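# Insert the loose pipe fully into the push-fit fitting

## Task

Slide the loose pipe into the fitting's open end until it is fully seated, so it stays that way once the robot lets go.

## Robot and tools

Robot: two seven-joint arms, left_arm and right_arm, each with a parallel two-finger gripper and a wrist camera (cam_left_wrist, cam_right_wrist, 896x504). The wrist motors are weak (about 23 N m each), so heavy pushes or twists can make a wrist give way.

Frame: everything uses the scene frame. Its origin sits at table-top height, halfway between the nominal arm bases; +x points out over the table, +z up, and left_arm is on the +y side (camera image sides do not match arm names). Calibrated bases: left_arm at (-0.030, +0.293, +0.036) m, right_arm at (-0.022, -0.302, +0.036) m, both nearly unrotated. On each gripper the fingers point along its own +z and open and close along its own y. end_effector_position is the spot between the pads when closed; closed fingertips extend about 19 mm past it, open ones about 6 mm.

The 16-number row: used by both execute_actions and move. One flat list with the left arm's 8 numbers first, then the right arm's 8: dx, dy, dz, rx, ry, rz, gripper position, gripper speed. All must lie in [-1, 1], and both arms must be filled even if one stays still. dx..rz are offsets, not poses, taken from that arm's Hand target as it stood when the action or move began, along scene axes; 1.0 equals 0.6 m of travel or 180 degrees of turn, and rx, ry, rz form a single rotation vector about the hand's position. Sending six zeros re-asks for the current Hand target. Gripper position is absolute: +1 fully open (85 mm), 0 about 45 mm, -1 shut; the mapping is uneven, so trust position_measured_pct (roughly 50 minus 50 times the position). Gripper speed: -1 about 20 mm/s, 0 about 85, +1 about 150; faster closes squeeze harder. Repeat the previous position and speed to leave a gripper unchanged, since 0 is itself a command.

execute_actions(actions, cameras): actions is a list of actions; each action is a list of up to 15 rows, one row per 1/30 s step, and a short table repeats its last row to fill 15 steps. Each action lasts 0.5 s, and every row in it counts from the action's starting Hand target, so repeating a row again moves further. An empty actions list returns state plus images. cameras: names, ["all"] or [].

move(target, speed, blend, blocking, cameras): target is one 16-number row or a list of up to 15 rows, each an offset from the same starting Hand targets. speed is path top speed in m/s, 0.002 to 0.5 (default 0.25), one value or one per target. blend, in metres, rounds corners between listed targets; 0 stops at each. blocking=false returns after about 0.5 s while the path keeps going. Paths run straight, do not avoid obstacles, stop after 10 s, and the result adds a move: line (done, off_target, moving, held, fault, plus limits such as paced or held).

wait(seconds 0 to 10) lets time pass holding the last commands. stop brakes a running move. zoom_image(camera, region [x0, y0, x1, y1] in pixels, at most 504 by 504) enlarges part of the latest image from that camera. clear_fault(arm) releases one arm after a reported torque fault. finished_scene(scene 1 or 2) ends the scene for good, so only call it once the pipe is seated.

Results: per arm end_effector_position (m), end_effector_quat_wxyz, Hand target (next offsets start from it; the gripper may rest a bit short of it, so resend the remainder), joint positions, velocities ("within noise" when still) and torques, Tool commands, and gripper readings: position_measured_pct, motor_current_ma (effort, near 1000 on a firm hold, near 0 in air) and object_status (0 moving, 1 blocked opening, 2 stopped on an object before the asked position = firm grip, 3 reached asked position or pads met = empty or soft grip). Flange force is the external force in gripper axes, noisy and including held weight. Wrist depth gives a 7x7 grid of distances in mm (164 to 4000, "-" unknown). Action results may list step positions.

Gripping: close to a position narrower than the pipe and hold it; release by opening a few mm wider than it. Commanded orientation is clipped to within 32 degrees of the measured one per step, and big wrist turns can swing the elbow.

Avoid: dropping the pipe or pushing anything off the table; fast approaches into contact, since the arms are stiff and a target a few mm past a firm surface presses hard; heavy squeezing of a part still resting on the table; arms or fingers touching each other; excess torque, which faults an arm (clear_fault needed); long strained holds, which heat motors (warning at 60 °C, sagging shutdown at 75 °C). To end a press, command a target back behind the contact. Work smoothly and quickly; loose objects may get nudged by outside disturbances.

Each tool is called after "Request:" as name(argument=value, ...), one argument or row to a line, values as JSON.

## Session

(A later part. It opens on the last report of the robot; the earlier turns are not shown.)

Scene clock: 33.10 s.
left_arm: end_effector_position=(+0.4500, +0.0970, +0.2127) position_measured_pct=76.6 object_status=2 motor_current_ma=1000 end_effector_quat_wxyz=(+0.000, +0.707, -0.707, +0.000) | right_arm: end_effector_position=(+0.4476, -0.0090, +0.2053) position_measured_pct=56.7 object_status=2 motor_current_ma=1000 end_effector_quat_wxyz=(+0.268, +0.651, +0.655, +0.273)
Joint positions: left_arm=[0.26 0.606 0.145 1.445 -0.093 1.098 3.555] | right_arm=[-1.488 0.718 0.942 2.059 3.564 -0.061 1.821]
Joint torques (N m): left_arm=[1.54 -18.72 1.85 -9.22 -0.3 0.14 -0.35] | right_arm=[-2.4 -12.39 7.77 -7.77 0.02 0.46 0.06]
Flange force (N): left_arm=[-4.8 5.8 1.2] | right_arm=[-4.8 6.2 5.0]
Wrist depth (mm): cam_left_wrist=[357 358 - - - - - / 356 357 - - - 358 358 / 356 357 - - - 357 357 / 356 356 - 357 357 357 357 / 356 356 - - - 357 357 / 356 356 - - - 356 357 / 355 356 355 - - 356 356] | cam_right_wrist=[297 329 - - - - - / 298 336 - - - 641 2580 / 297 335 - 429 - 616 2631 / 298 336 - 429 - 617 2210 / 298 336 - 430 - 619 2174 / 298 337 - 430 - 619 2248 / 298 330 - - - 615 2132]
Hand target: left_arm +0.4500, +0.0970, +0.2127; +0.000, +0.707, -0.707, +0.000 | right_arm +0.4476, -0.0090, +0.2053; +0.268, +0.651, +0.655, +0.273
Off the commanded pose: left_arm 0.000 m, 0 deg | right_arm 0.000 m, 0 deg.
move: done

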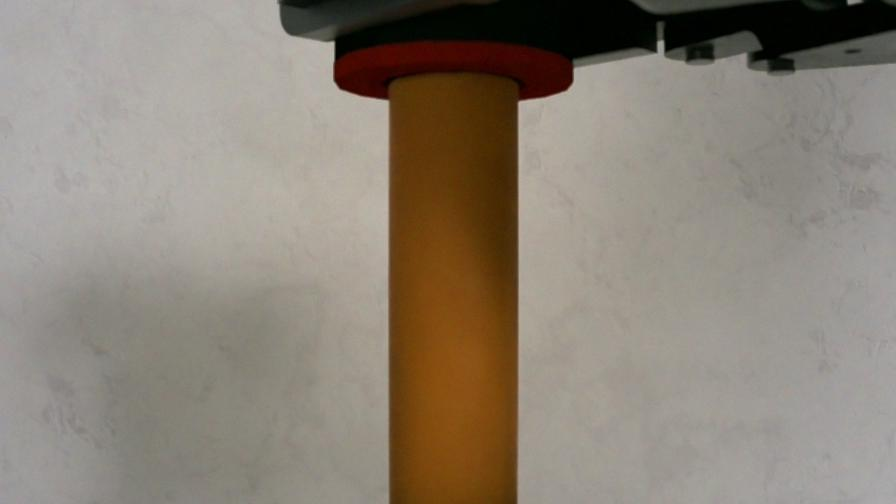

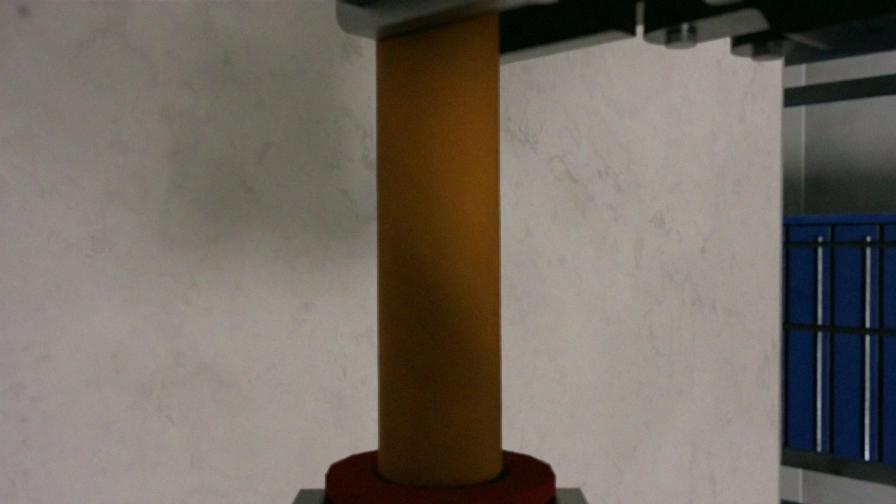

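Request:
move(
  target=[0, -0.0083, 0, 0, 0, 0, -1.0, -1.0, 0, 0, 0, 0, 0, 0, -0.6, -1.0],
  speed=0.02,
  cameras=["all"],
)

Request:
zoom_image(
  camera="cam_left_wrist",
  region=[320, 0, 580, 150],
)

Request:
zoom_image(
  camera="cam_right_wrist",
  region=[310, 340, 570, 504],
)

Scene clock: 34.13 s.
left_arm: end_effector_position=(+0.4500, +0.0920, +0.2127) position_measured_pct=76.6 object_status=2 motor_current_ma=1000 end_effector_quat_wxyz=(+0.000, +0.707, -0.707, +0.000) | right_arm: end_effector_position=(+0.4476, -0.0090, +0.2053) position_measured_pct=56.7 object_status=2 motor_current_ma=1000 end_effector_quat_wxyz=(+0.268, +0.651, +0.655, +0.273)
Joint positions: left_arm=[0.269 0.61 0.145 1.438 -0.093 1.102 3.564] | right_arm=[-1.488 0.718 0.942 2.059 3.564 -0.061 1.822]
Joint torques (N m): left_arm=[2.01 -18.72 2.39 -9.09 -0.1 0.1 -0.34] | right_arm=[-2.69 -12.55 7.55 -8.21 0.04 0.74 -0.03]
Flange force (N): left_arm=[-5.6 5.1 0.9] | right_arm=[-5.5 6.1 4.9]
Wrist depth (mm): cam_left_wrist=[357 358 - - - - - / 357 358 - - - - - / 357 358 - - - 358 359 / 356 356 - 357 357 357 357 / 357 356 - - - 357 357 / 356 356 - - - 356 356 / 355 355 356 - - 356 357] | cam_right_wrist=[297 328 - - - - - / 297 329 - - - - - / 298 336 - 429 - 611 2600 / 298 337 - 430 - 619 2167 / 297 338 - 430 - 615 2203 / 298 336 - 429 - 618 2174 / 299 330 - - - 619 2125]
Hand target: left_arm +0.4500, +0.0920, +0.2127; +0.000, +0.707, -0.707, +0.000 | right_arm +0.4476, -0.0090, +0.2053; +0.268, +0.651, +0.655, +0.273
Off the commanded pose: left_arm 0.000 m, 0 deg | right_arm 0.000 m, 0 deg.
move: done

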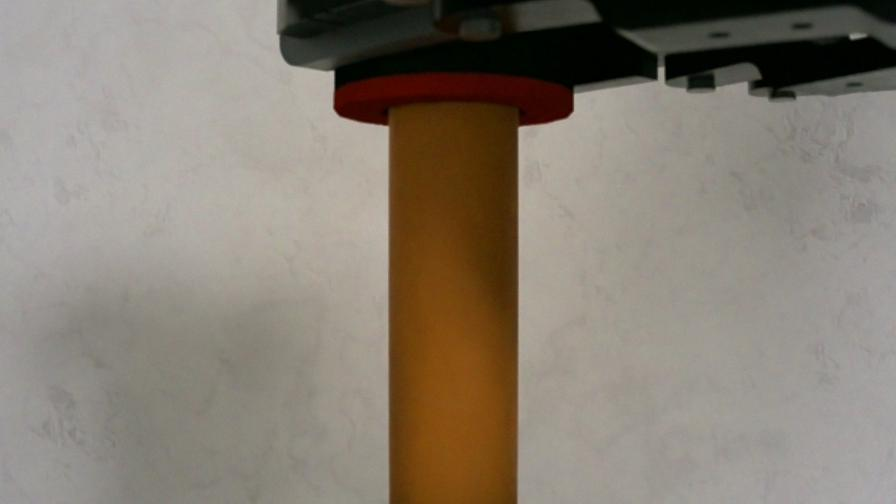

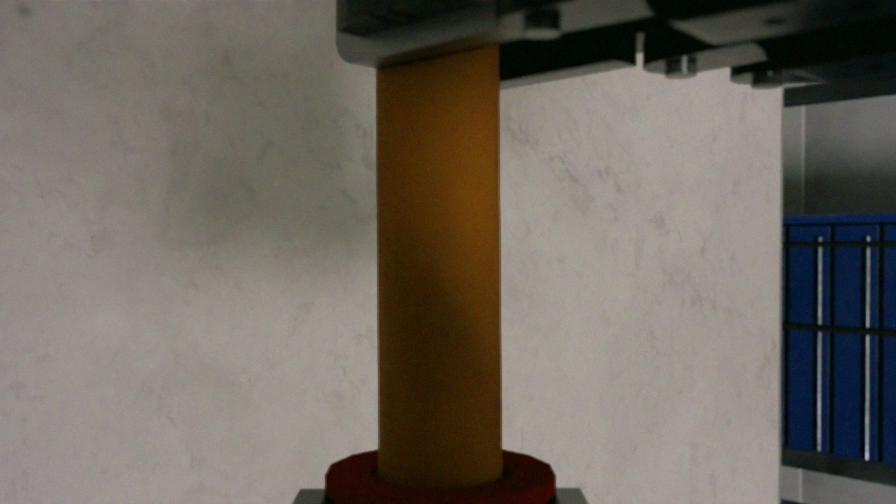

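Scaled by 1.938 from the camera's 896x504 image, which has a finer 1280x720 frame.

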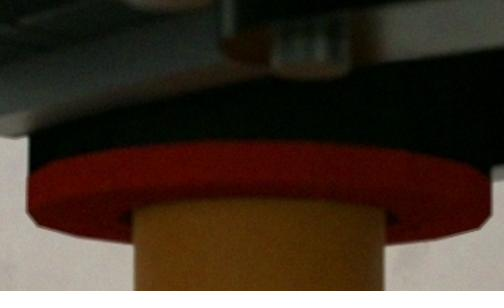

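Scaled by 1.938 from the camera's 896x504 image, which has a finer 1280x720 frame.

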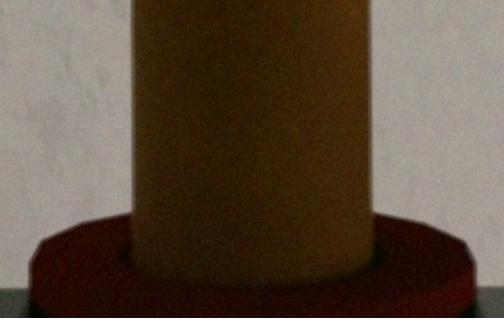

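Request:
move(
  target=[0, -0.0083, 0, 0, 0, 0, -1.0, -1.0, 0, 0, 0, 0, 0, 0, -0.6, -1.0],
  speed=0.02,
  cameras=["all"],
)

Request:
zoom_image(
  camera="cam_left_wrist",
  region=[320, 40, 580, 190],
)

Request:
zoom_image(
  camera="cam_right_wrist",
  region=[310, 340, 570, 504],
)

Scene clock: 35.03 s.
left_arm: end_effector_position=(+0.4500, +0.0871, +0.2127) position_measured_pct=76.6 object_status=2 motor_current_ma=1000 end_effector_quat_wxyz=(+0.000, +0.707, -0.707, +0.000) | right_arm: end_effector_position=(+0.4476, -0.0090, +0.2053) position_measured_pct=56.7 object_status=2 motor_current_ma=1000 end_effector_quat_wxyz=(+0.268, +0.651, +0.655, +0.273)
Joint positions: left_arm=[0.278 0.614 0.145 1.43 -0.094 1.105 3.573] | right_arm=[-1.488 0.718 0.942 2.059 3.564 -0.061 1.822]
Joint torques (N m): left_arm=[4.31 -17.88 4.43 -8.76 1.03 -0.06 -0.43] | right_arm=[-4.4 -13.48 6.93 -11.09 0.06 2.19 -0.08]
Flange force (N): left_arm=[-9.9 4.2 -0.7] | right_arm=[-9.9 4.4 5.2]
Wrist depth (mm): cam_left_wrist=[356 - - - - - - / 356 355 - - - - - / 356 356 - - - 357 356 / 356 356 - 356 356 356 357 / 356 356 - - - 356 357 / 356 356 - - - 356 357 / 356 356 356 - - 356 357] | cam_right_wrist=[297 328 - - - - - / 298 329 - - - - - / 298 336 - 428 - 617 2600 / 298 337 - 428 - 616 2181 / 298 337 - 430 - 616 2203 / 298 337 - 431 - 618 2146 / 298 330 - - - 620 2139]
Hand target: left_arm +0.4500, +0.0870, +0.2127; +0.000, +0.707, -0.707, +0.000 | right_arm +0.4476, -0.0090, +0.2053; +0.268, +0.651, +0.656, +0.273
Off the commanded pose: left_arm 0.000 m, 0 deg | right_arm 0.000 m, 0 deg.
move: done

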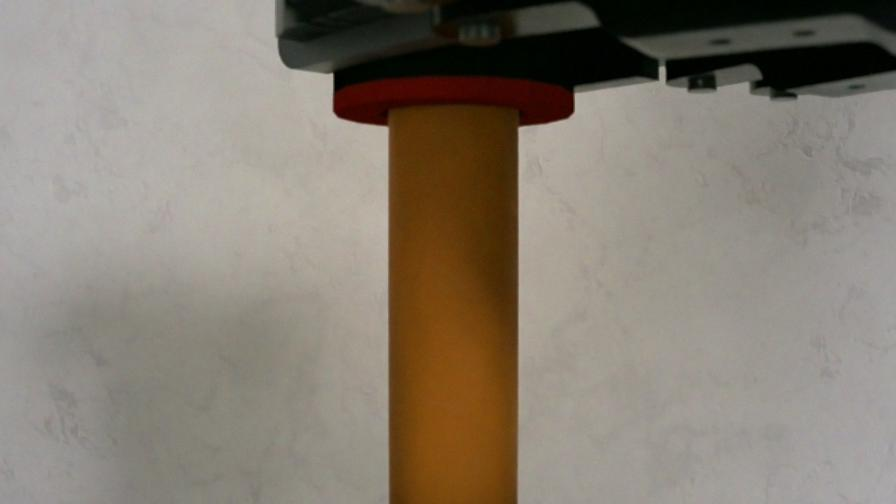

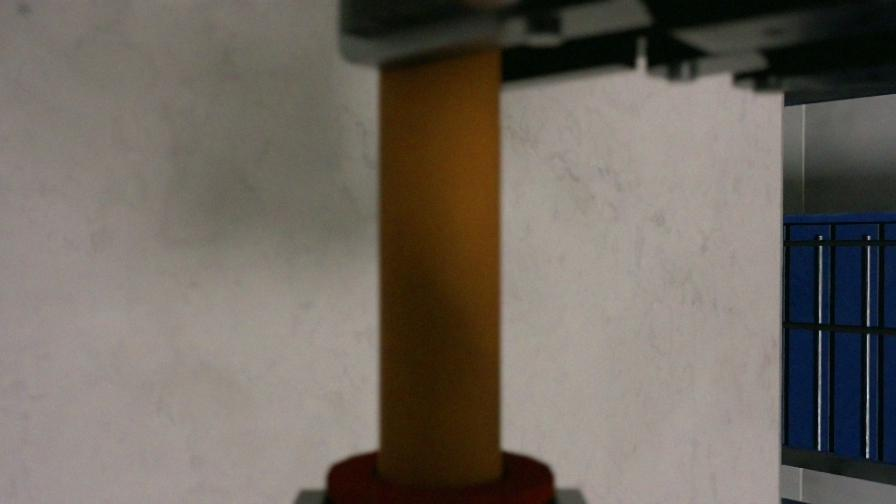

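Scaled by 1.938 from the camera's 896x504 image, which has a finer 1280x720 frame.

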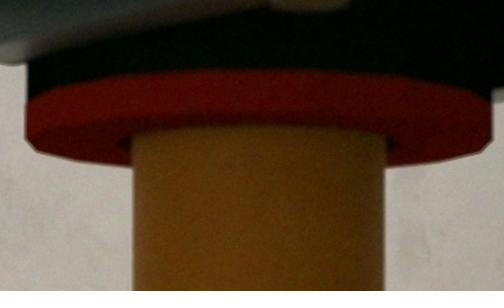

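Scaled by 1.938 from the camera's 896x504 image, which has a finer 1280x720 frame.

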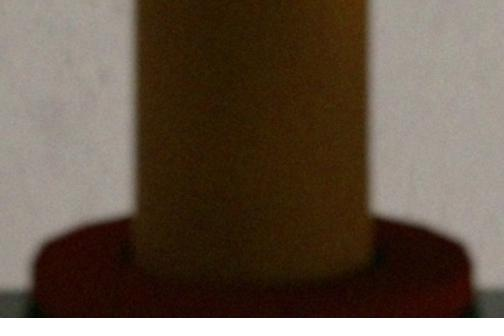

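Request:
move(
  target=[0.0005, -0.0067, 0.0005, 0, 0, 0, -1.0, -1.0, 0, 0, 0, 0, 0, 0, -0.6, -1.0],
  speed=0.02,
  cameras=["all"],
)

Request:
zoom_image(
  camera="cam_left_wrist",
  region=[320, 40, 580, 190],
)

Request:
zoom_image(
  camera="cam_right_wrist",
  region=[310, 340, 570, 504],
)

Scene clock: 36.97 s.
left_arm: end_effector_position=(+0.4503, +0.0831, +0.2130) position_measured_pct=76.6 object_status=2 motor_current_ma=1000 end_effector_quat_wxyz=(+0.000, +0.707, -0.707, +0.000) | right_arm: end_effector_position=(+0.4476, -0.0091, +0.2053) position_measured_pct=56.7 object_status=2 motor_current_ma=1000 end_effector_quat_wxyz=(+0.268, +0.651, +0.655, +0.273)
Joint positions: left_arm=[0.285 0.618 0.146 1.422 -0.094 1.109 3.58] | right_arm=[-1.488 0.718 0.942 2.059 3.564 -0.061 1.822]
Joint torques (N m): left_arm=[11.2 -18 11.1 -8.36 4.55 -0.12 -0.87] | right_arm=[-8.2 -14.64 4.58 -17.78 0.01 5.76 -0.09]
Flange force (N): left_arm=[-21.0 -1.2 -0.2] | right_arm=[-21.1 1.2 1.6]
Wrist depth (mm): cam_left_wrist=[355 - - - - - - / 355 356 - - - - - / 355 356 - 356 - 357 357 / 355 355 - 357 357 358 357 / 355 356 - - - 357 358 / 356 356 - - - 357 357 / 355 355 356 - - 357 357] | cam_right_wrist=[297 328 - - - - - / 297 328 - - - - - / 297 335 - 429 - 611 2540 / 297 336 - 429 - 615 2210 / 298 337 - 429 - 614 2203 / 298 335 - 427 - 616 2139 / 299 330 - - - 619 2181]
Hand target: left_arm +0.4503, +0.0830, +0.2130; +0.000, +0.707, -0.707, +0.000 | right_arm +0.4476, -0.0090, +0.2053; +0.268, +0.651, +0.656, +0.273
Off the commanded pose: left_arm 0.000 m, 0 deg | right_arm 0.000 m, 0 deg.
move: done

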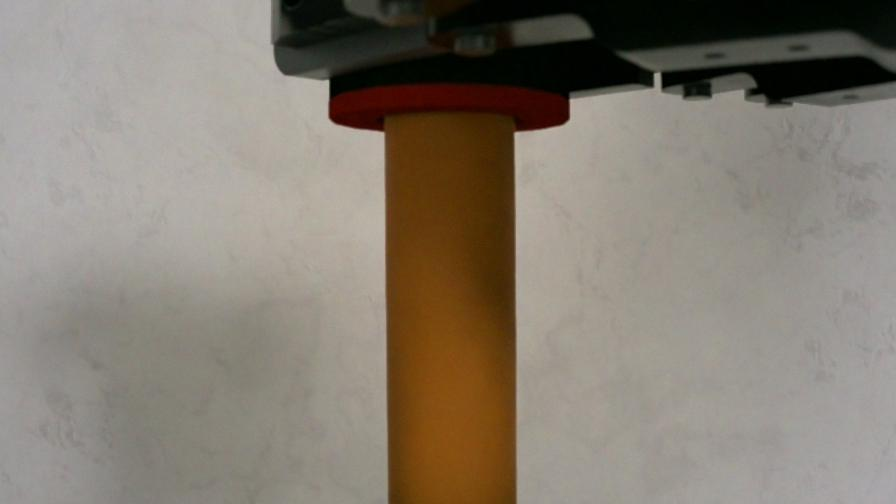

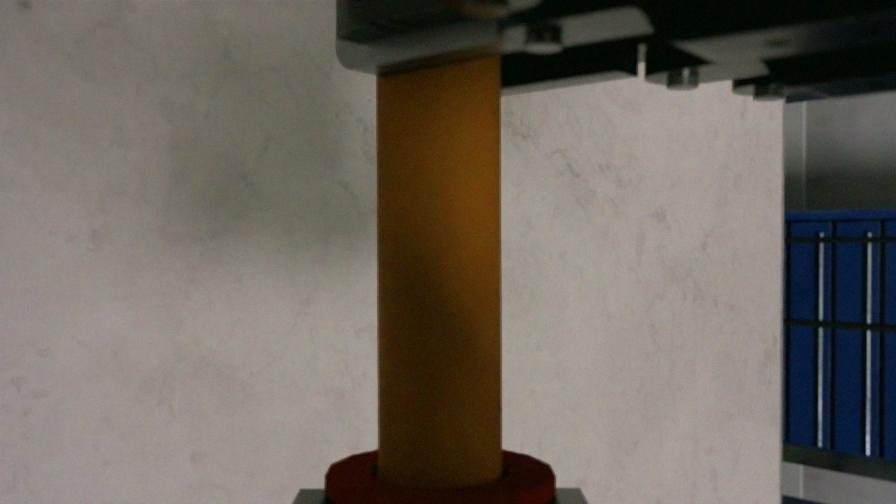

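Scaled by 1.938 from the camera's 896x504 image, which has a finer 1280x720 frame.

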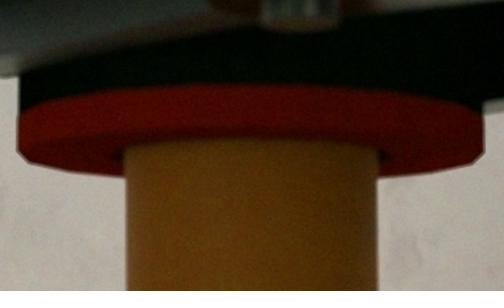

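Scaled by 1.938 from the camera's 896x504 image, which has a finer 1280x720 frame.

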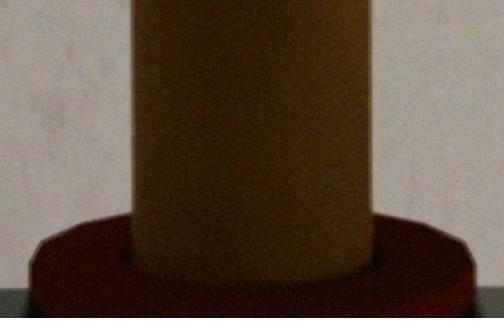

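Request:
move(
  target=[0.0032, 0, 0.0005, 0, 0, -0.0028, -1.0, -1.0, 0, 0, 0, 0, 0, 0, -0.6, -1.0],
  speed=0.02,
  cameras=["all"],
)

Request:
zoom_image(
  camera="cam_left_wrist",
  region=[320, 40, 580, 190],
)

Request:
zoom_image(
  camera="cam_right_wrist",
  region=[310, 340, 570, 504],
)

Scene clock: 38.43 s.
left_arm: end_effector_position=(+0.4522, +0.0830, +0.2133) position_measured_pct=76.6 object_status=2 motor_current_ma=1000 end_effector_quat_wxyz=(+0.000, +0.704, -0.710, +0.000) | right_arm: end_effector_position=(+0.4477, -0.0090, +0.2053) position_measured_pct=56.7 object_status=2 motor_current_ma=1000 end_effector_quat_wxyz=(+0.268, +0.651, +0.656, +0.273)
Joint positions: left_arm=[0.283 0.621 0.148 1.415 -0.096 1.114 3.571] | right_arm=[-1.488 0.718 0.942 2.059 3.564 -0.061 1.822]
Joint torques (N m): left_arm=[8.67 -18.48 8.82 -9.9 3.47 -1.02 -0.53] | right_arm=[-8.38 -14.36 3.95 -15.23 0.07 4.85 0.02]
Flange force (N): left_arm=[-18.3 3.5 -0.2] | right_arm=[-18.1 4.5 4.7]
Wrist depth (mm): cam_left_wrist=[354 355 - - - - - / 354 355 - - - - - / 354 355 - - - 358 358 / 355 355 - 357 357 357 358 / 355 356 - - - 357 358 / 355 356 - - - 358 358 / 356 356 356 - - 358 358] | cam_right_wrist=[296 328 - - - - - / 297 329 - - - - - / 297 336 - 428 - 613 2600 / 298 337 - 429 - 612 2174 / 297 336 - 430 - 617 2174 / 298 336 - 428 - 617 2174 / 298 329 - - - 615 2167]
Hand target: left_arm +0.4522, +0.0830, +0.2133; +0.000, +0.704, -0.710, +0.000 | right_arm +0.4476, -0.0090, +0.2053; +0.268, +0.651, +0.656, +0.273
Off the commanded pose: left_arm 0.000 m, 0 deg | right_arm 0.000 m, 0 deg.
move: done

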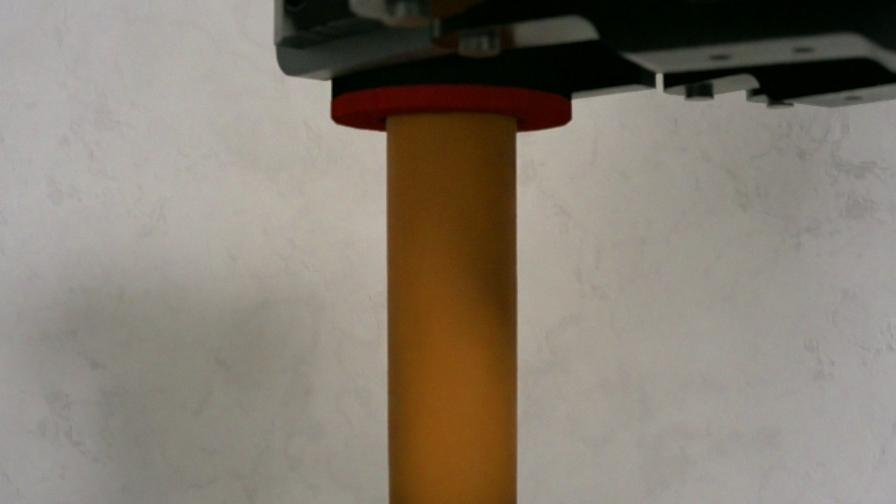

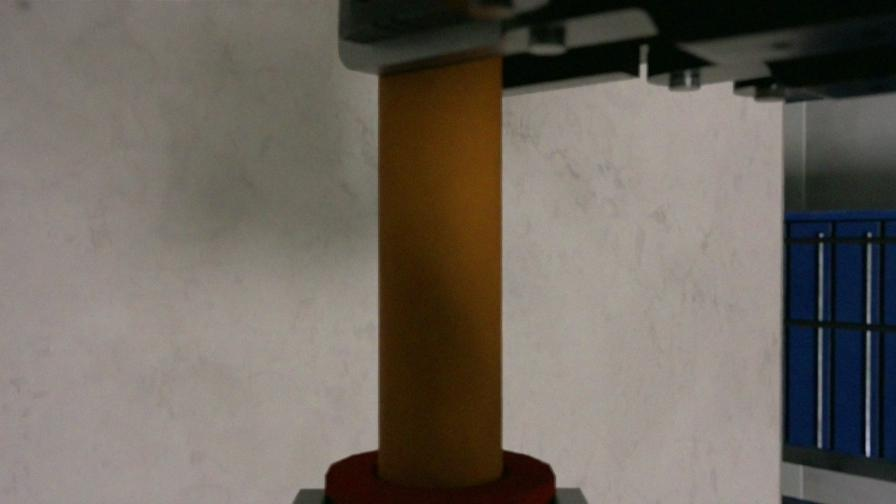

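Scaled by 1.938 from the camera's 896x504 image, which has a finer 1280x720 frame.

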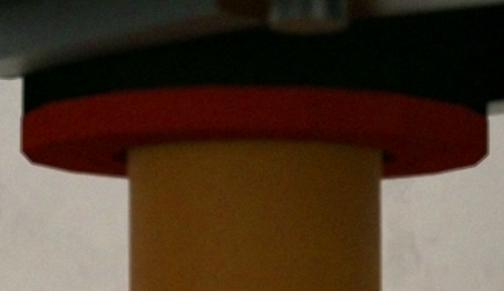

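Scaled by 1.938 from the camera's 896x504 image, which has a finer 1280x720 frame.

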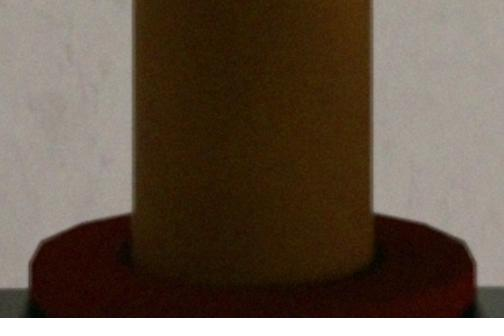

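Request:
move(
  target=[0.0018, -0.0067, 0.0004, 0, 0, -0.0015, -1.0, -1.0, 0, 0, 0, 0, 0, 0, -0.6, -1.0],
  speed=0.02,
  cameras=["all"],
)

Request:
zoom_image(
  camera="cam_left_wrist",
  region=[320, 40, 580, 190],
)

Request:
zoom_image(
  camera="cam_right_wrist",
  region=[310, 340, 570, 504],
)

Scene clock: 39.43 s.
left_arm: end_effector_position=(+0.4533, +0.0791, +0.2136) position_measured_pct=76.6 object_status=2 motor_current_ma=1000 end_effector_quat_wxyz=(+0.000, +0.702, -0.712, +0.000) | right_arm: end_effector_position=(+0.4477, -0.0092, +0.2053) position_measured_pct=56.7 object_status=2 motor_current_ma=1000 end_effector_quat_wxyz=(+0.268, +0.651, +0.655, +0.273)
Joint positions: left_arm=[0.289 0.627 0.149 1.404 -0.097 1.119 3.573] | right_arm=[-1.488 0.718 0.942 2.059 3.564 -0.061 1.822]
Joint torques (N m): left_arm=[14.88 -19.43 15.08 -13.09 7.1 -3.66 -0.29] | right_arm=[-15.87 -15.98 -1.85 -21.81 -0.09 9.05 -0.05]
Flange force (N): left_arm=[-32.3 5.5 0.0] | right_arm=[-33.1 5.9 6.0]
Wrist depth (mm): cam_left_wrist=[354 354 - - - - - / 354 354 - - - - - / 355 355 - - - 357 357 / 354 355 - 356 358 358 358 / 355 356 - - - 358 359 / 355 355 - - - 357 359 / 355 356 357 - - 358 359] | cam_right_wrist=[295 327 - - - - - / 297 328 - - - - - / 297 336 - 428 - 613 2240 / 298 335 - 429 - 613 2210 / 297 335 - 428 - 613 2160 / 298 337 - 429 - 617 2160 / 298 329 - - - 617 2181]
Hand target: left_arm +0.4533, +0.0790, +0.2136; +0.000, +0.702, -0.712, +0.000 | right_arm +0.4476, -0.0090, +0.2053; +0.268, +0.651, +0.656, +0.273
Off the commanded pose: left_arm 0.000 m, 0 deg | right_arm 0.000 m, 0 deg.
move: done

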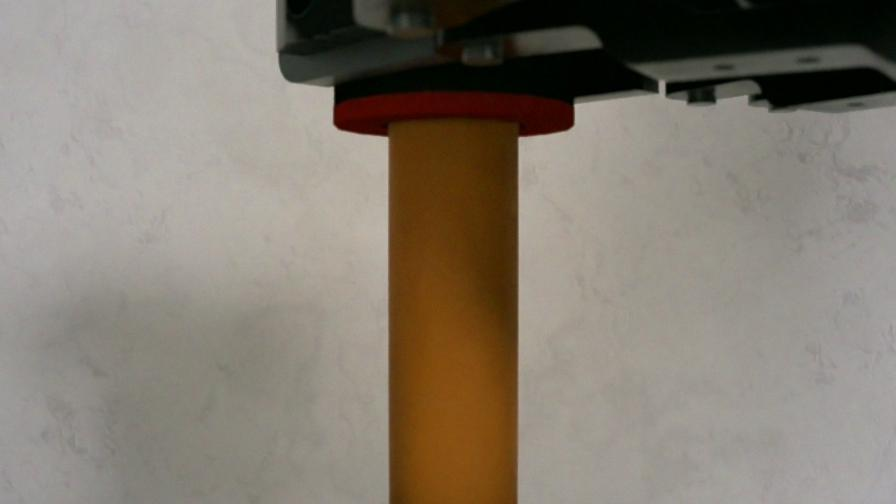

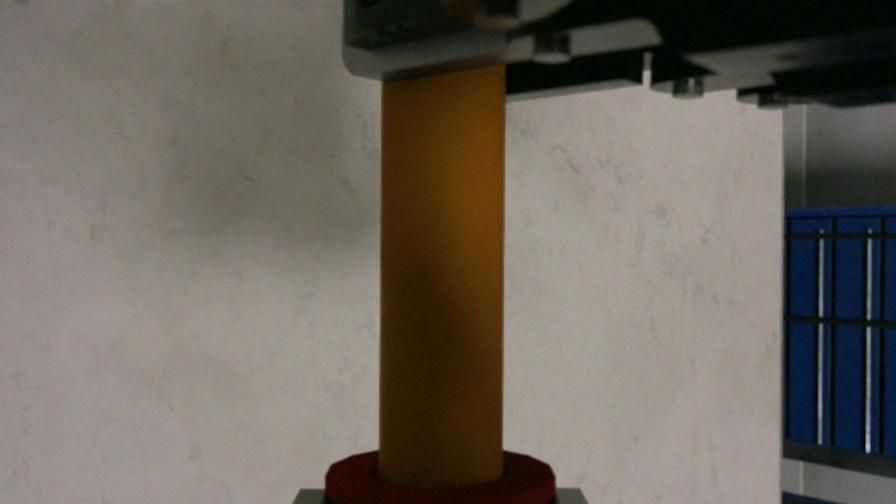

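Scaled by 1.938 from the camera's 896x504 image, which has a finer 1280x720 frame.

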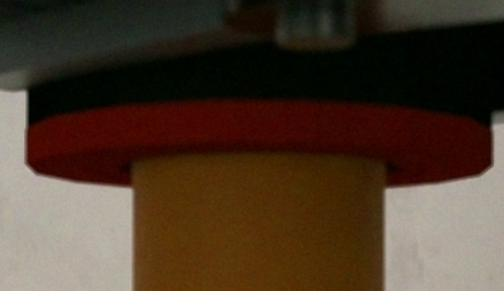

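Scaled by 1.938 from the camera's 896x504 image, which has a finer 1280x720 frame.

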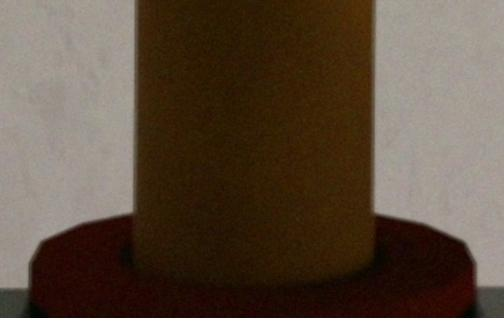

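Request:
move(
  target=[0.0013, -0.0067, 0.0002, 0, 0, -0.0010, -1.0, -1.0, 0, 0, 0, 0, 0, 0, -0.6, -1.0],
  speed=0.02,
  cameras=["all"],
)

Request:
zoom_image(
  camera="cam_left_wrist",
  region=[320, 40, 580, 190],
)

Request:
zoom_image(
  camera="cam_right_wrist",
  region=[310, 340, 570, 504],
)

Scene clock: 40.53 s.
left_arm: end_effector_position=(+0.4541, +0.0750, +0.2137) position_measured_pct=76.6 object_status=2 motor_current_ma=1000 end_effector_quat_wxyz=(+0.000, +0.701, -0.713, +0.000) | right_arm: end_effector_position=(+0.4476, -0.0091, +0.2053) position_measured_pct=56.7 object_status=2 motor_current_ma=1000 end_effector_quat_wxyz=(+0.268, +0.651, +0.655, +0.273)
Joint positions: left_arm=[0.296 0.632 0.15 1.394 -0.098 1.124 3.577] | right_arm=[-1.488 0.718 0.942 2.059 3.564 -0.061 1.822]
Joint torques (N m): left_arm=[17.19 -19.91 17.41 -14.71 8.54 -4.82 -0.2] | right_arm=[-18.73 -16.6 -4.09 -24.09 -0.15 10.55 -0.04]
Flange force (N): left_arm=[-38.0 7.3 0.3] | right_arm=[-38.6 6.7 6.8]
Wrist depth (mm): cam_left_wrist=[354 355 - - - - - / 354 354 - - - - - / 355 355 - - - 357 358 / 354 356 - 357 357 358 358 / 355 356 - - - 358 358 / 355 356 - - - 358 359 / 355 356 356 - - 358 359] | cam_right_wrist=[296 327 - - - - - / 296 327 - - - - - / 297 335 - 427 - 612 2167 / 296 335 - 440 - 614 2188 / 298 335 - 428 - 614 2195 / 298 336 - 430 - 613 2174 / 298 330 - - - 616 2153]
Hand target: left_arm +0.4541, +0.0750, +0.2137; +0.000, +0.701, -0.713, +0.000 | right_arm +0.4476, -0.0090, +0.2053; +0.268, +0.651, +0.655, +0.273
Off the commanded pose: left_arm 0.000 m, 0 deg | right_arm 0.000 m, 0 deg.
move: done

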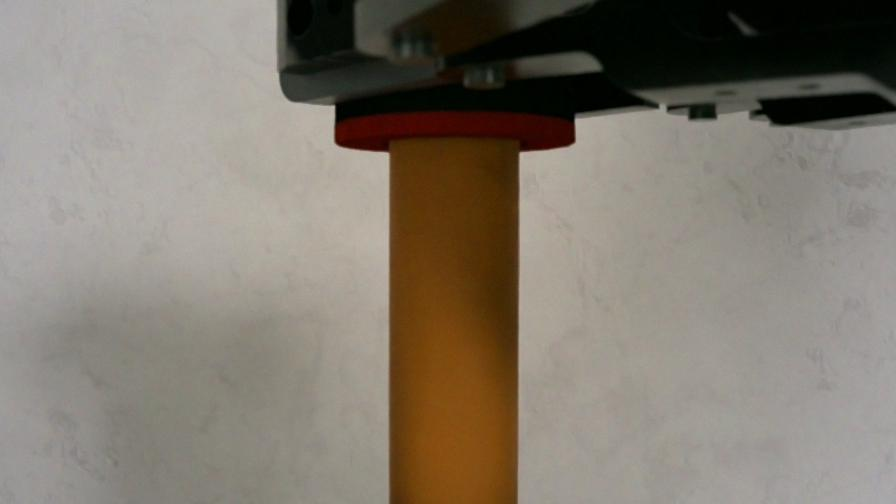

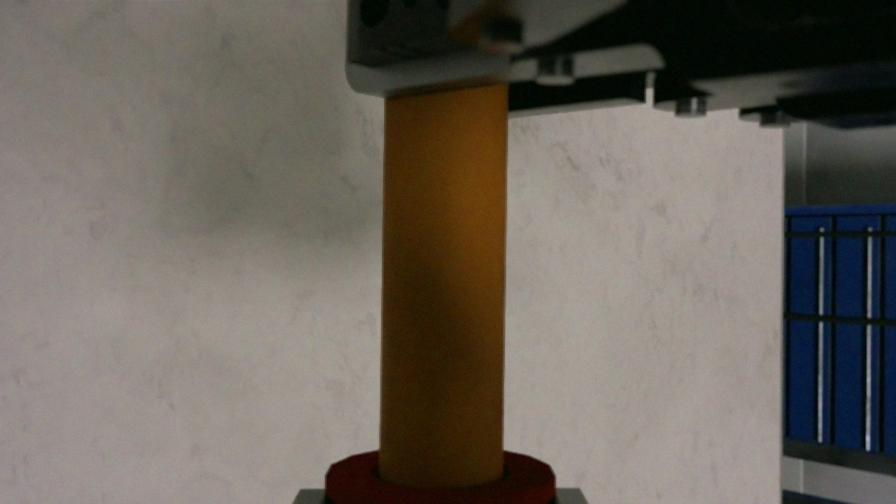

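Scaled by 1.938 from the camera's 896x504 image, which has a finer 1280x720 frame.

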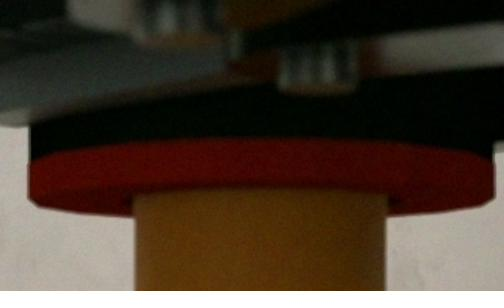

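Scaled by 1.938 from the camera's 896x504 image, which has a finer 1280x720 frame.

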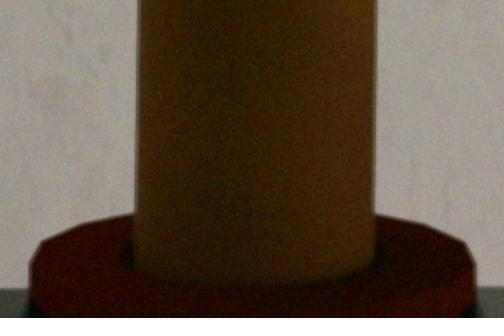

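Request:
move(
  target=[-0.0003, -0.005, -0.0013, -0.0033, 0, 0, -1.0, -1.0, 0, 0, 0, 0, 0, 0, -0.6, -1.0],
  speed=0.02,
  cameras=["all"],
)

Request:
zoom_image(
  camera="cam_left_wrist",
  region=[320, 60, 580, 210],
)

Request:
zoom_image(
  camera="cam_right_wrist",
  region=[310, 340, 570, 504],
)

Scene clock: 42.33 s.
left_arm: end_effector_position=(+0.4539, +0.0720, +0.2129) position_measured_pct=76.6 object_status=2 motor_current_ma=1000 end_effector_quat_wxyz=(+0.004, +0.701, -0.713, +0.003) | right_arm: end_effector_position=(+0.4477, -0.0090, +0.2053) position_measured_pct=56.7 object_status=2 motor_current_ma=1000 end_effector_quat_wxyz=(+0.268, +0.651, +0.656, +0.273)
Joint positions: left_arm=[0.293 0.632 0.155 1.396 -0.091 1.117 3.575] | right_arm=[-1.488 0.718 0.942 2.059 3.564 -0.061 1.822]
Joint torques (N m): left_arm=[17.32 -19.83 17.44 -14.34 8.53 -4.61 -0.28] | right_arm=[-18.55 -16.55 -3.94 -24.22 -0.08 10.53 -0.04]
Flange force (N): left_arm=[-37.7 6.5 -0.2] | right_arm=[-38.7 6.2 6.4]
Wrist depth (mm): cam_left_wrist=[355 355 - - - - - / 354 355 - - - - - / 354 356 - - - 358 - / 354 354 - 356 358 357 358 / 354 355 - - - 358 358 / 354 356 - - - 358 358 / 354 355 355 - - 358 358] | cam_right_wrist=[295 328 - - - - - / 296 328 - - - - - / 296 335 - - - - - / 297 335 - 427 - 614 2188 / 297 336 - 427 - 616 2188 / 298 336 - 430 - 614 2195 / 298 330 - - - 614 2174]
Hand target: left_arm +0.4539, +0.0720, +0.2129; +0.004, +0.701, -0.713, +0.003 | right_arm +0.4476, -0.0090, +0.2053; +0.268, +0.651, +0.655, +0.273
Off the commanded pose: left_arm 0.000 m, 0 deg | right_arm 0.000 m, 0 deg.
move: done

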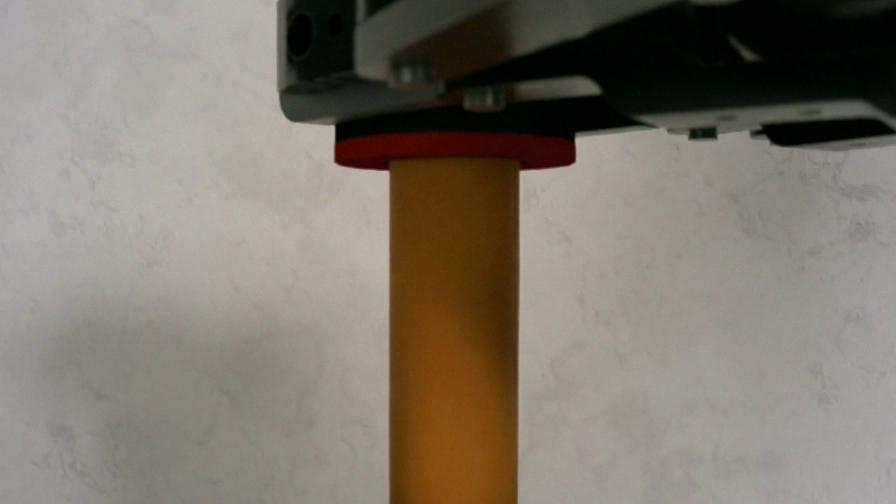

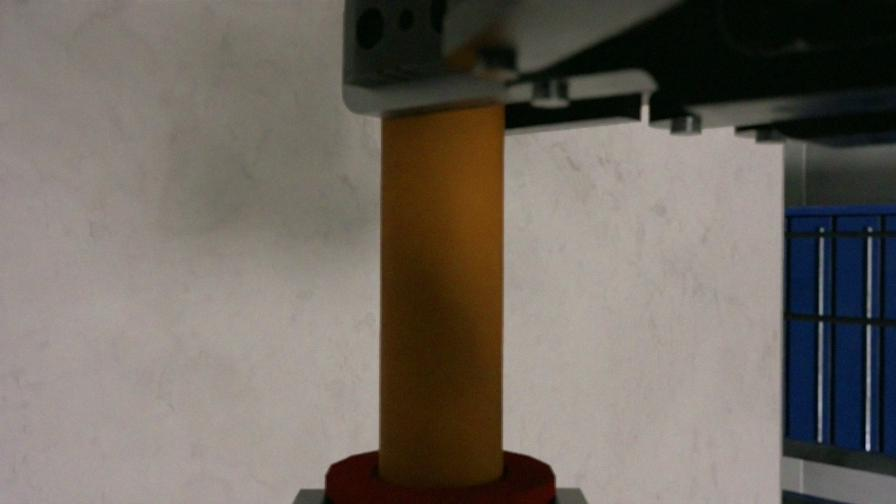

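Scaled by 1.938 from the camera's 896x504 image, which has a finer 1280x720 frame.

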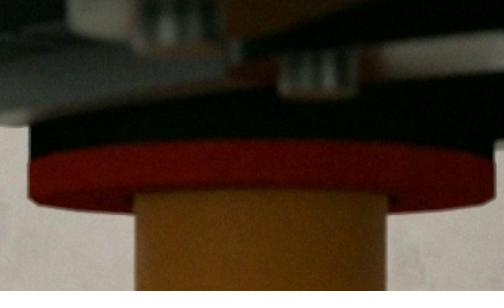

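Scaled by 1.938 from the camera's 896x504 image, which has a finer 1280x720 frame.

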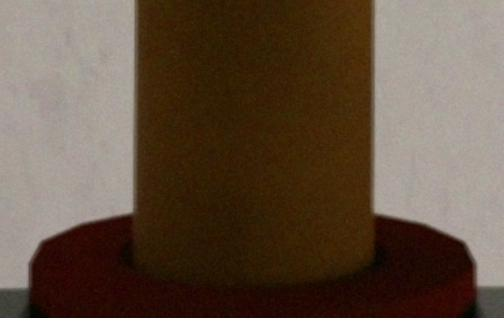

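Request:
move(
  target=[0, -0.0067, 0, 0, 0, 0, -1.0, -1.0, 0, 0, 0, 0, 0, 0, -0.6, -1.0],
  speed=0.02,
  cameras=["all"],
)

Scene clock: 43.33 s.
left_arm: end_effector_position=(+0.4539, +0.0680, +0.2129) position_measured_pct=76.6 object_status=2 motor_current_ma=1000 end_effector_quat_wxyz=(+0.004, +0.701, -0.713, +0.003) | right_arm: end_effector_position=(+0.4476, -0.0090, +0.2053) position_measured_pct=56.7 object_status=2 motor_current_ma=1000 end_effector_quat_wxyz=(+0.268, +0.651, +0.656, +0.273)
Joint positions: left_arm=[0.3 0.636 0.155 1.39 -0.092 1.12 3.582] | right_arm=[-1.488 0.718 0.942 2.059 3.564 -0.061 1.822]
Joint torques (N m): left_arm=[17.65 -19.73 17.84 -13.83 8.66 -4.26 -0.34] | right_arm=[-18.15 -16.68 -3.49 -24.51 -0.1 10.63 -0.03]
Flange force (N): left_arm=[-37.8 5.2 -0.2] | right_arm=[-38.4 5.3 5.8]
Wrist depth (mm): cam_left_wrist=[355 355 - - - - - / 355 355 - - - - - / 354 355 - - - - - / 355 355 - 356 357 357 358 / 354 355 - - - 357 358 / 354 355 - - - 357 358 / 354 355 356 - - 357 358] | cam_right_wrist=[297 327 - - - - - / 296 327 - - - - - / 296 335 - - - - - / 297 335 - 428 - 613 2195 / 297 336 - 429 - 616 2203 / 297 336 - 429 - 616 2153 / 298 329 - - - 614 2174]
Hand target: left_arm +0.4539, +0.0680, +0.2129; +0.004, +0.701, -0.713, +0.003 | right_arm +0.4476, -0.0090, +0.2053; +0.268, +0.651, +0.656, +0.273
Off the commanded pose: left_arm 0.000 m, 0 deg | right_arm 0.000 m, 0 deg.
move: done

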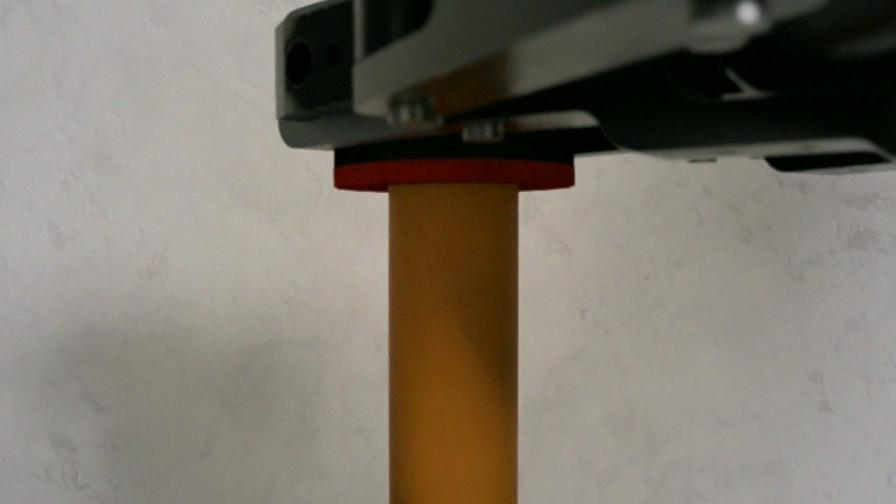

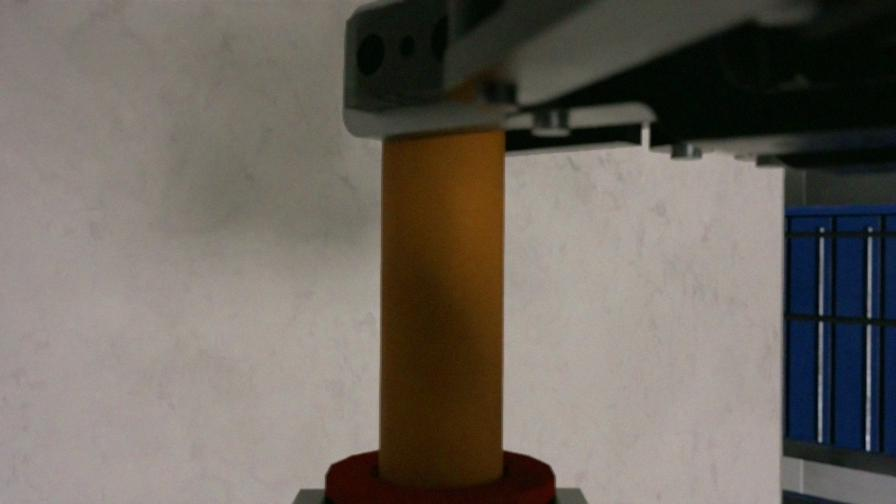

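Request:
move(
  target=[0, -0.0067, 0, 0, 0, 0, -1.0, -1.0, 0, 0, 0, 0, 0, 0, -0.6, -1.0],
  speed=0.02,
  cameras=["all"],
)

Scene clock: 44.20 s.
left_arm: end_effector_position=(+0.4539, +0.0640, +0.2129) position_measured_pct=76.6 object_status=2 motor_current_ma=1000 end_effector_quat_wxyz=(+0.004, +0.701, -0.713, +0.003) | right_arm: end_effector_position=(+0.4476, -0.0090, +0.2053) position_measured_pct=56.7 object_status=2 motor_current_ma=1000 end_effector_quat_wxyz=(+0.268, +0.651, +0.656, +0.273)
Joint positions: left_arm=[0.307 0.64 0.155 1.383 -0.092 1.123 3.589] | right_arm=[-1.488 0.718 0.942 2.059 3.564 -0.061 1.822]
Joint torques (N m): left_arm=[17.37 -19.74 17.46 -14.4 8.48 -4.75 -0.28] | right_arm=[-18.65 -16.73 -3.71 -24.41 -0.13 10.62 0]
Flange force (N): left_arm=[-38.0 6.5 -0.7] | right_arm=[-38.6 6.1 7.0]
Wrist depth (mm): cam_left_wrist=[354 355 - - - - - / 354 355 - - - - - / 355 355 - - - - - / 355 355 - - - 357 358 / 355 356 - - - 357 358 / 354 355 - - - 358 358 / 354 355 356 - - 357 358] | cam_right_wrist=[296 334 - - - - - / 297 327 - - - - - / 297 328 - - - - - / 297 336 - 429 - - - / 297 336 - 429 - 613 2188 / 298 336 - 429 - 616 2195 / 297 329 - - - 617 2174]
Hand target: left_arm +0.4539, +0.0639, +0.2129; +0.004, +0.701, -0.713, +0.003 | right_arm +0.4476, -0.0090, +0.2053; +0.268, +0.651, +0.656, +0.273
Off the commanded pose: left_arm 0.000 m, 0 deg | right_arm 0.000 m, 0 deg.
move: done

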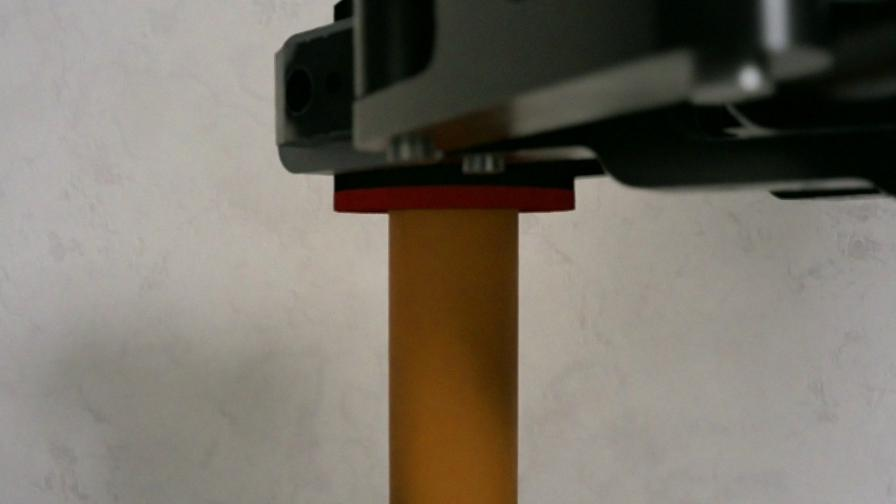

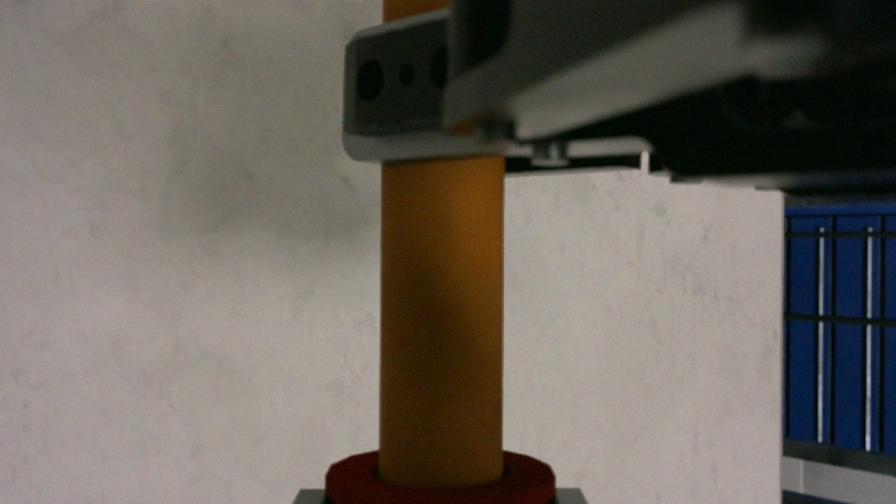

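Request:
move(
  target=[0, -0.0067, 0, 0, 0, 0, -1.0, -1.0, 0, 0, 0, 0, 0, 0, -0.6, -1.0],
  speed=0.02,
  cameras=["all"],
)

Scene clock: 45.03 s.
left_arm: end_effector_position=(+0.4539, +0.0599, +0.2129) position_measured_pct=76.6 object_status=2 motor_current_ma=1000 end_effector_quat_wxyz=(+0.004, +0.701, -0.713, +0.003) | right_arm: end_effector_position=(+0.4476, -0.0090, +0.2053) position_measured_pct=56.7 object_status=2 motor_current_ma=1000 end_effector_quat_wxyz=(+0.268, +0.651, +0.656, +0.273)
Joint positions: left_arm=[0.315 0.643 0.155 1.376 -0.093 1.126 3.596] | right_arm=[-1.488 0.718 0.942 2.059 3.564 -0.061 1.822]
Joint torques (N m): left_arm=[17.39 -19.77 17.53 -14.75 8.53 -5.1 -0.23] | right_arm=[-19.14 -16.93 -3.98 -24.71 -0.1 10.75 0.01]
Flange force (N): left_arm=[-38.4 7.1 -1.1] | right_arm=[-39.4 6.1 7.9]
Wrist depth (mm): cam_left_wrist=[354 355 - - - - - / 354 355 - - - - - / 355 355 - - - - - / 355 355 - - - - - / 354 355 - - - 357 358 / 354 355 - - - 357 358 / 354 355 355 - - 357 357] | cam_right_wrist=[296 335 - - - - - / 296 328 - - - - - / 296 329 - - - - - / 297 335 - 427 - - - / 297 336 - 428 - 594 - / 298 337 - 430 - 614 2174 / 298 330 - - - 616 2167]
Hand target: left_arm +0.4539, +0.0599, +0.2129; +0.004, +0.701, -0.713, +0.003 | right_arm +0.4476, -0.0090, +0.2053; +0.268, +0.651, +0.656, +0.273
Off the commanded pose: left_arm 0.000 m, 0 deg | right_arm 0.000 m, 0 deg.
move: done

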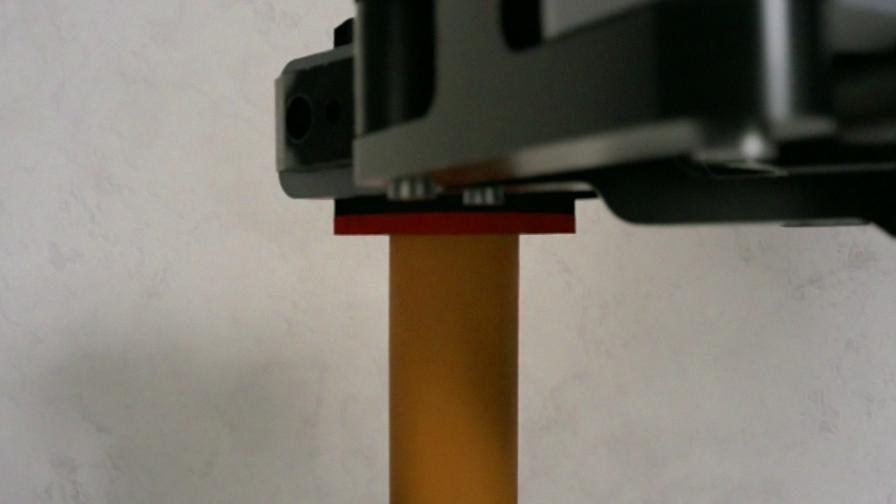

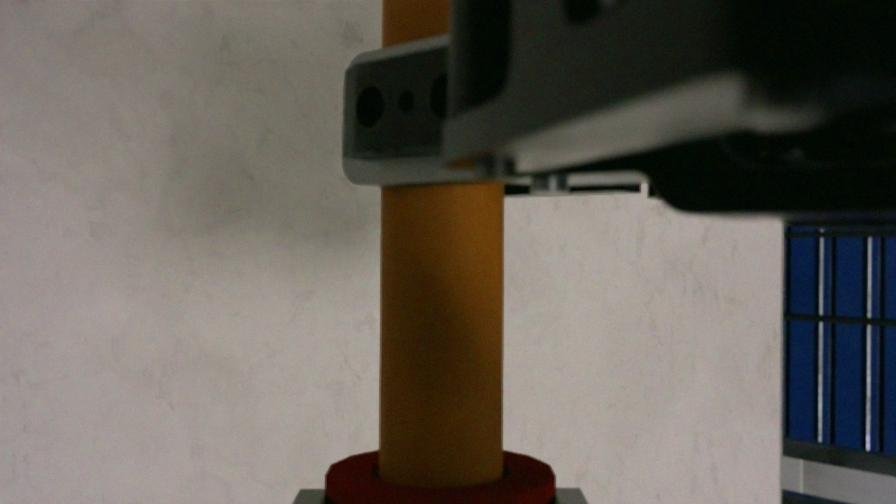

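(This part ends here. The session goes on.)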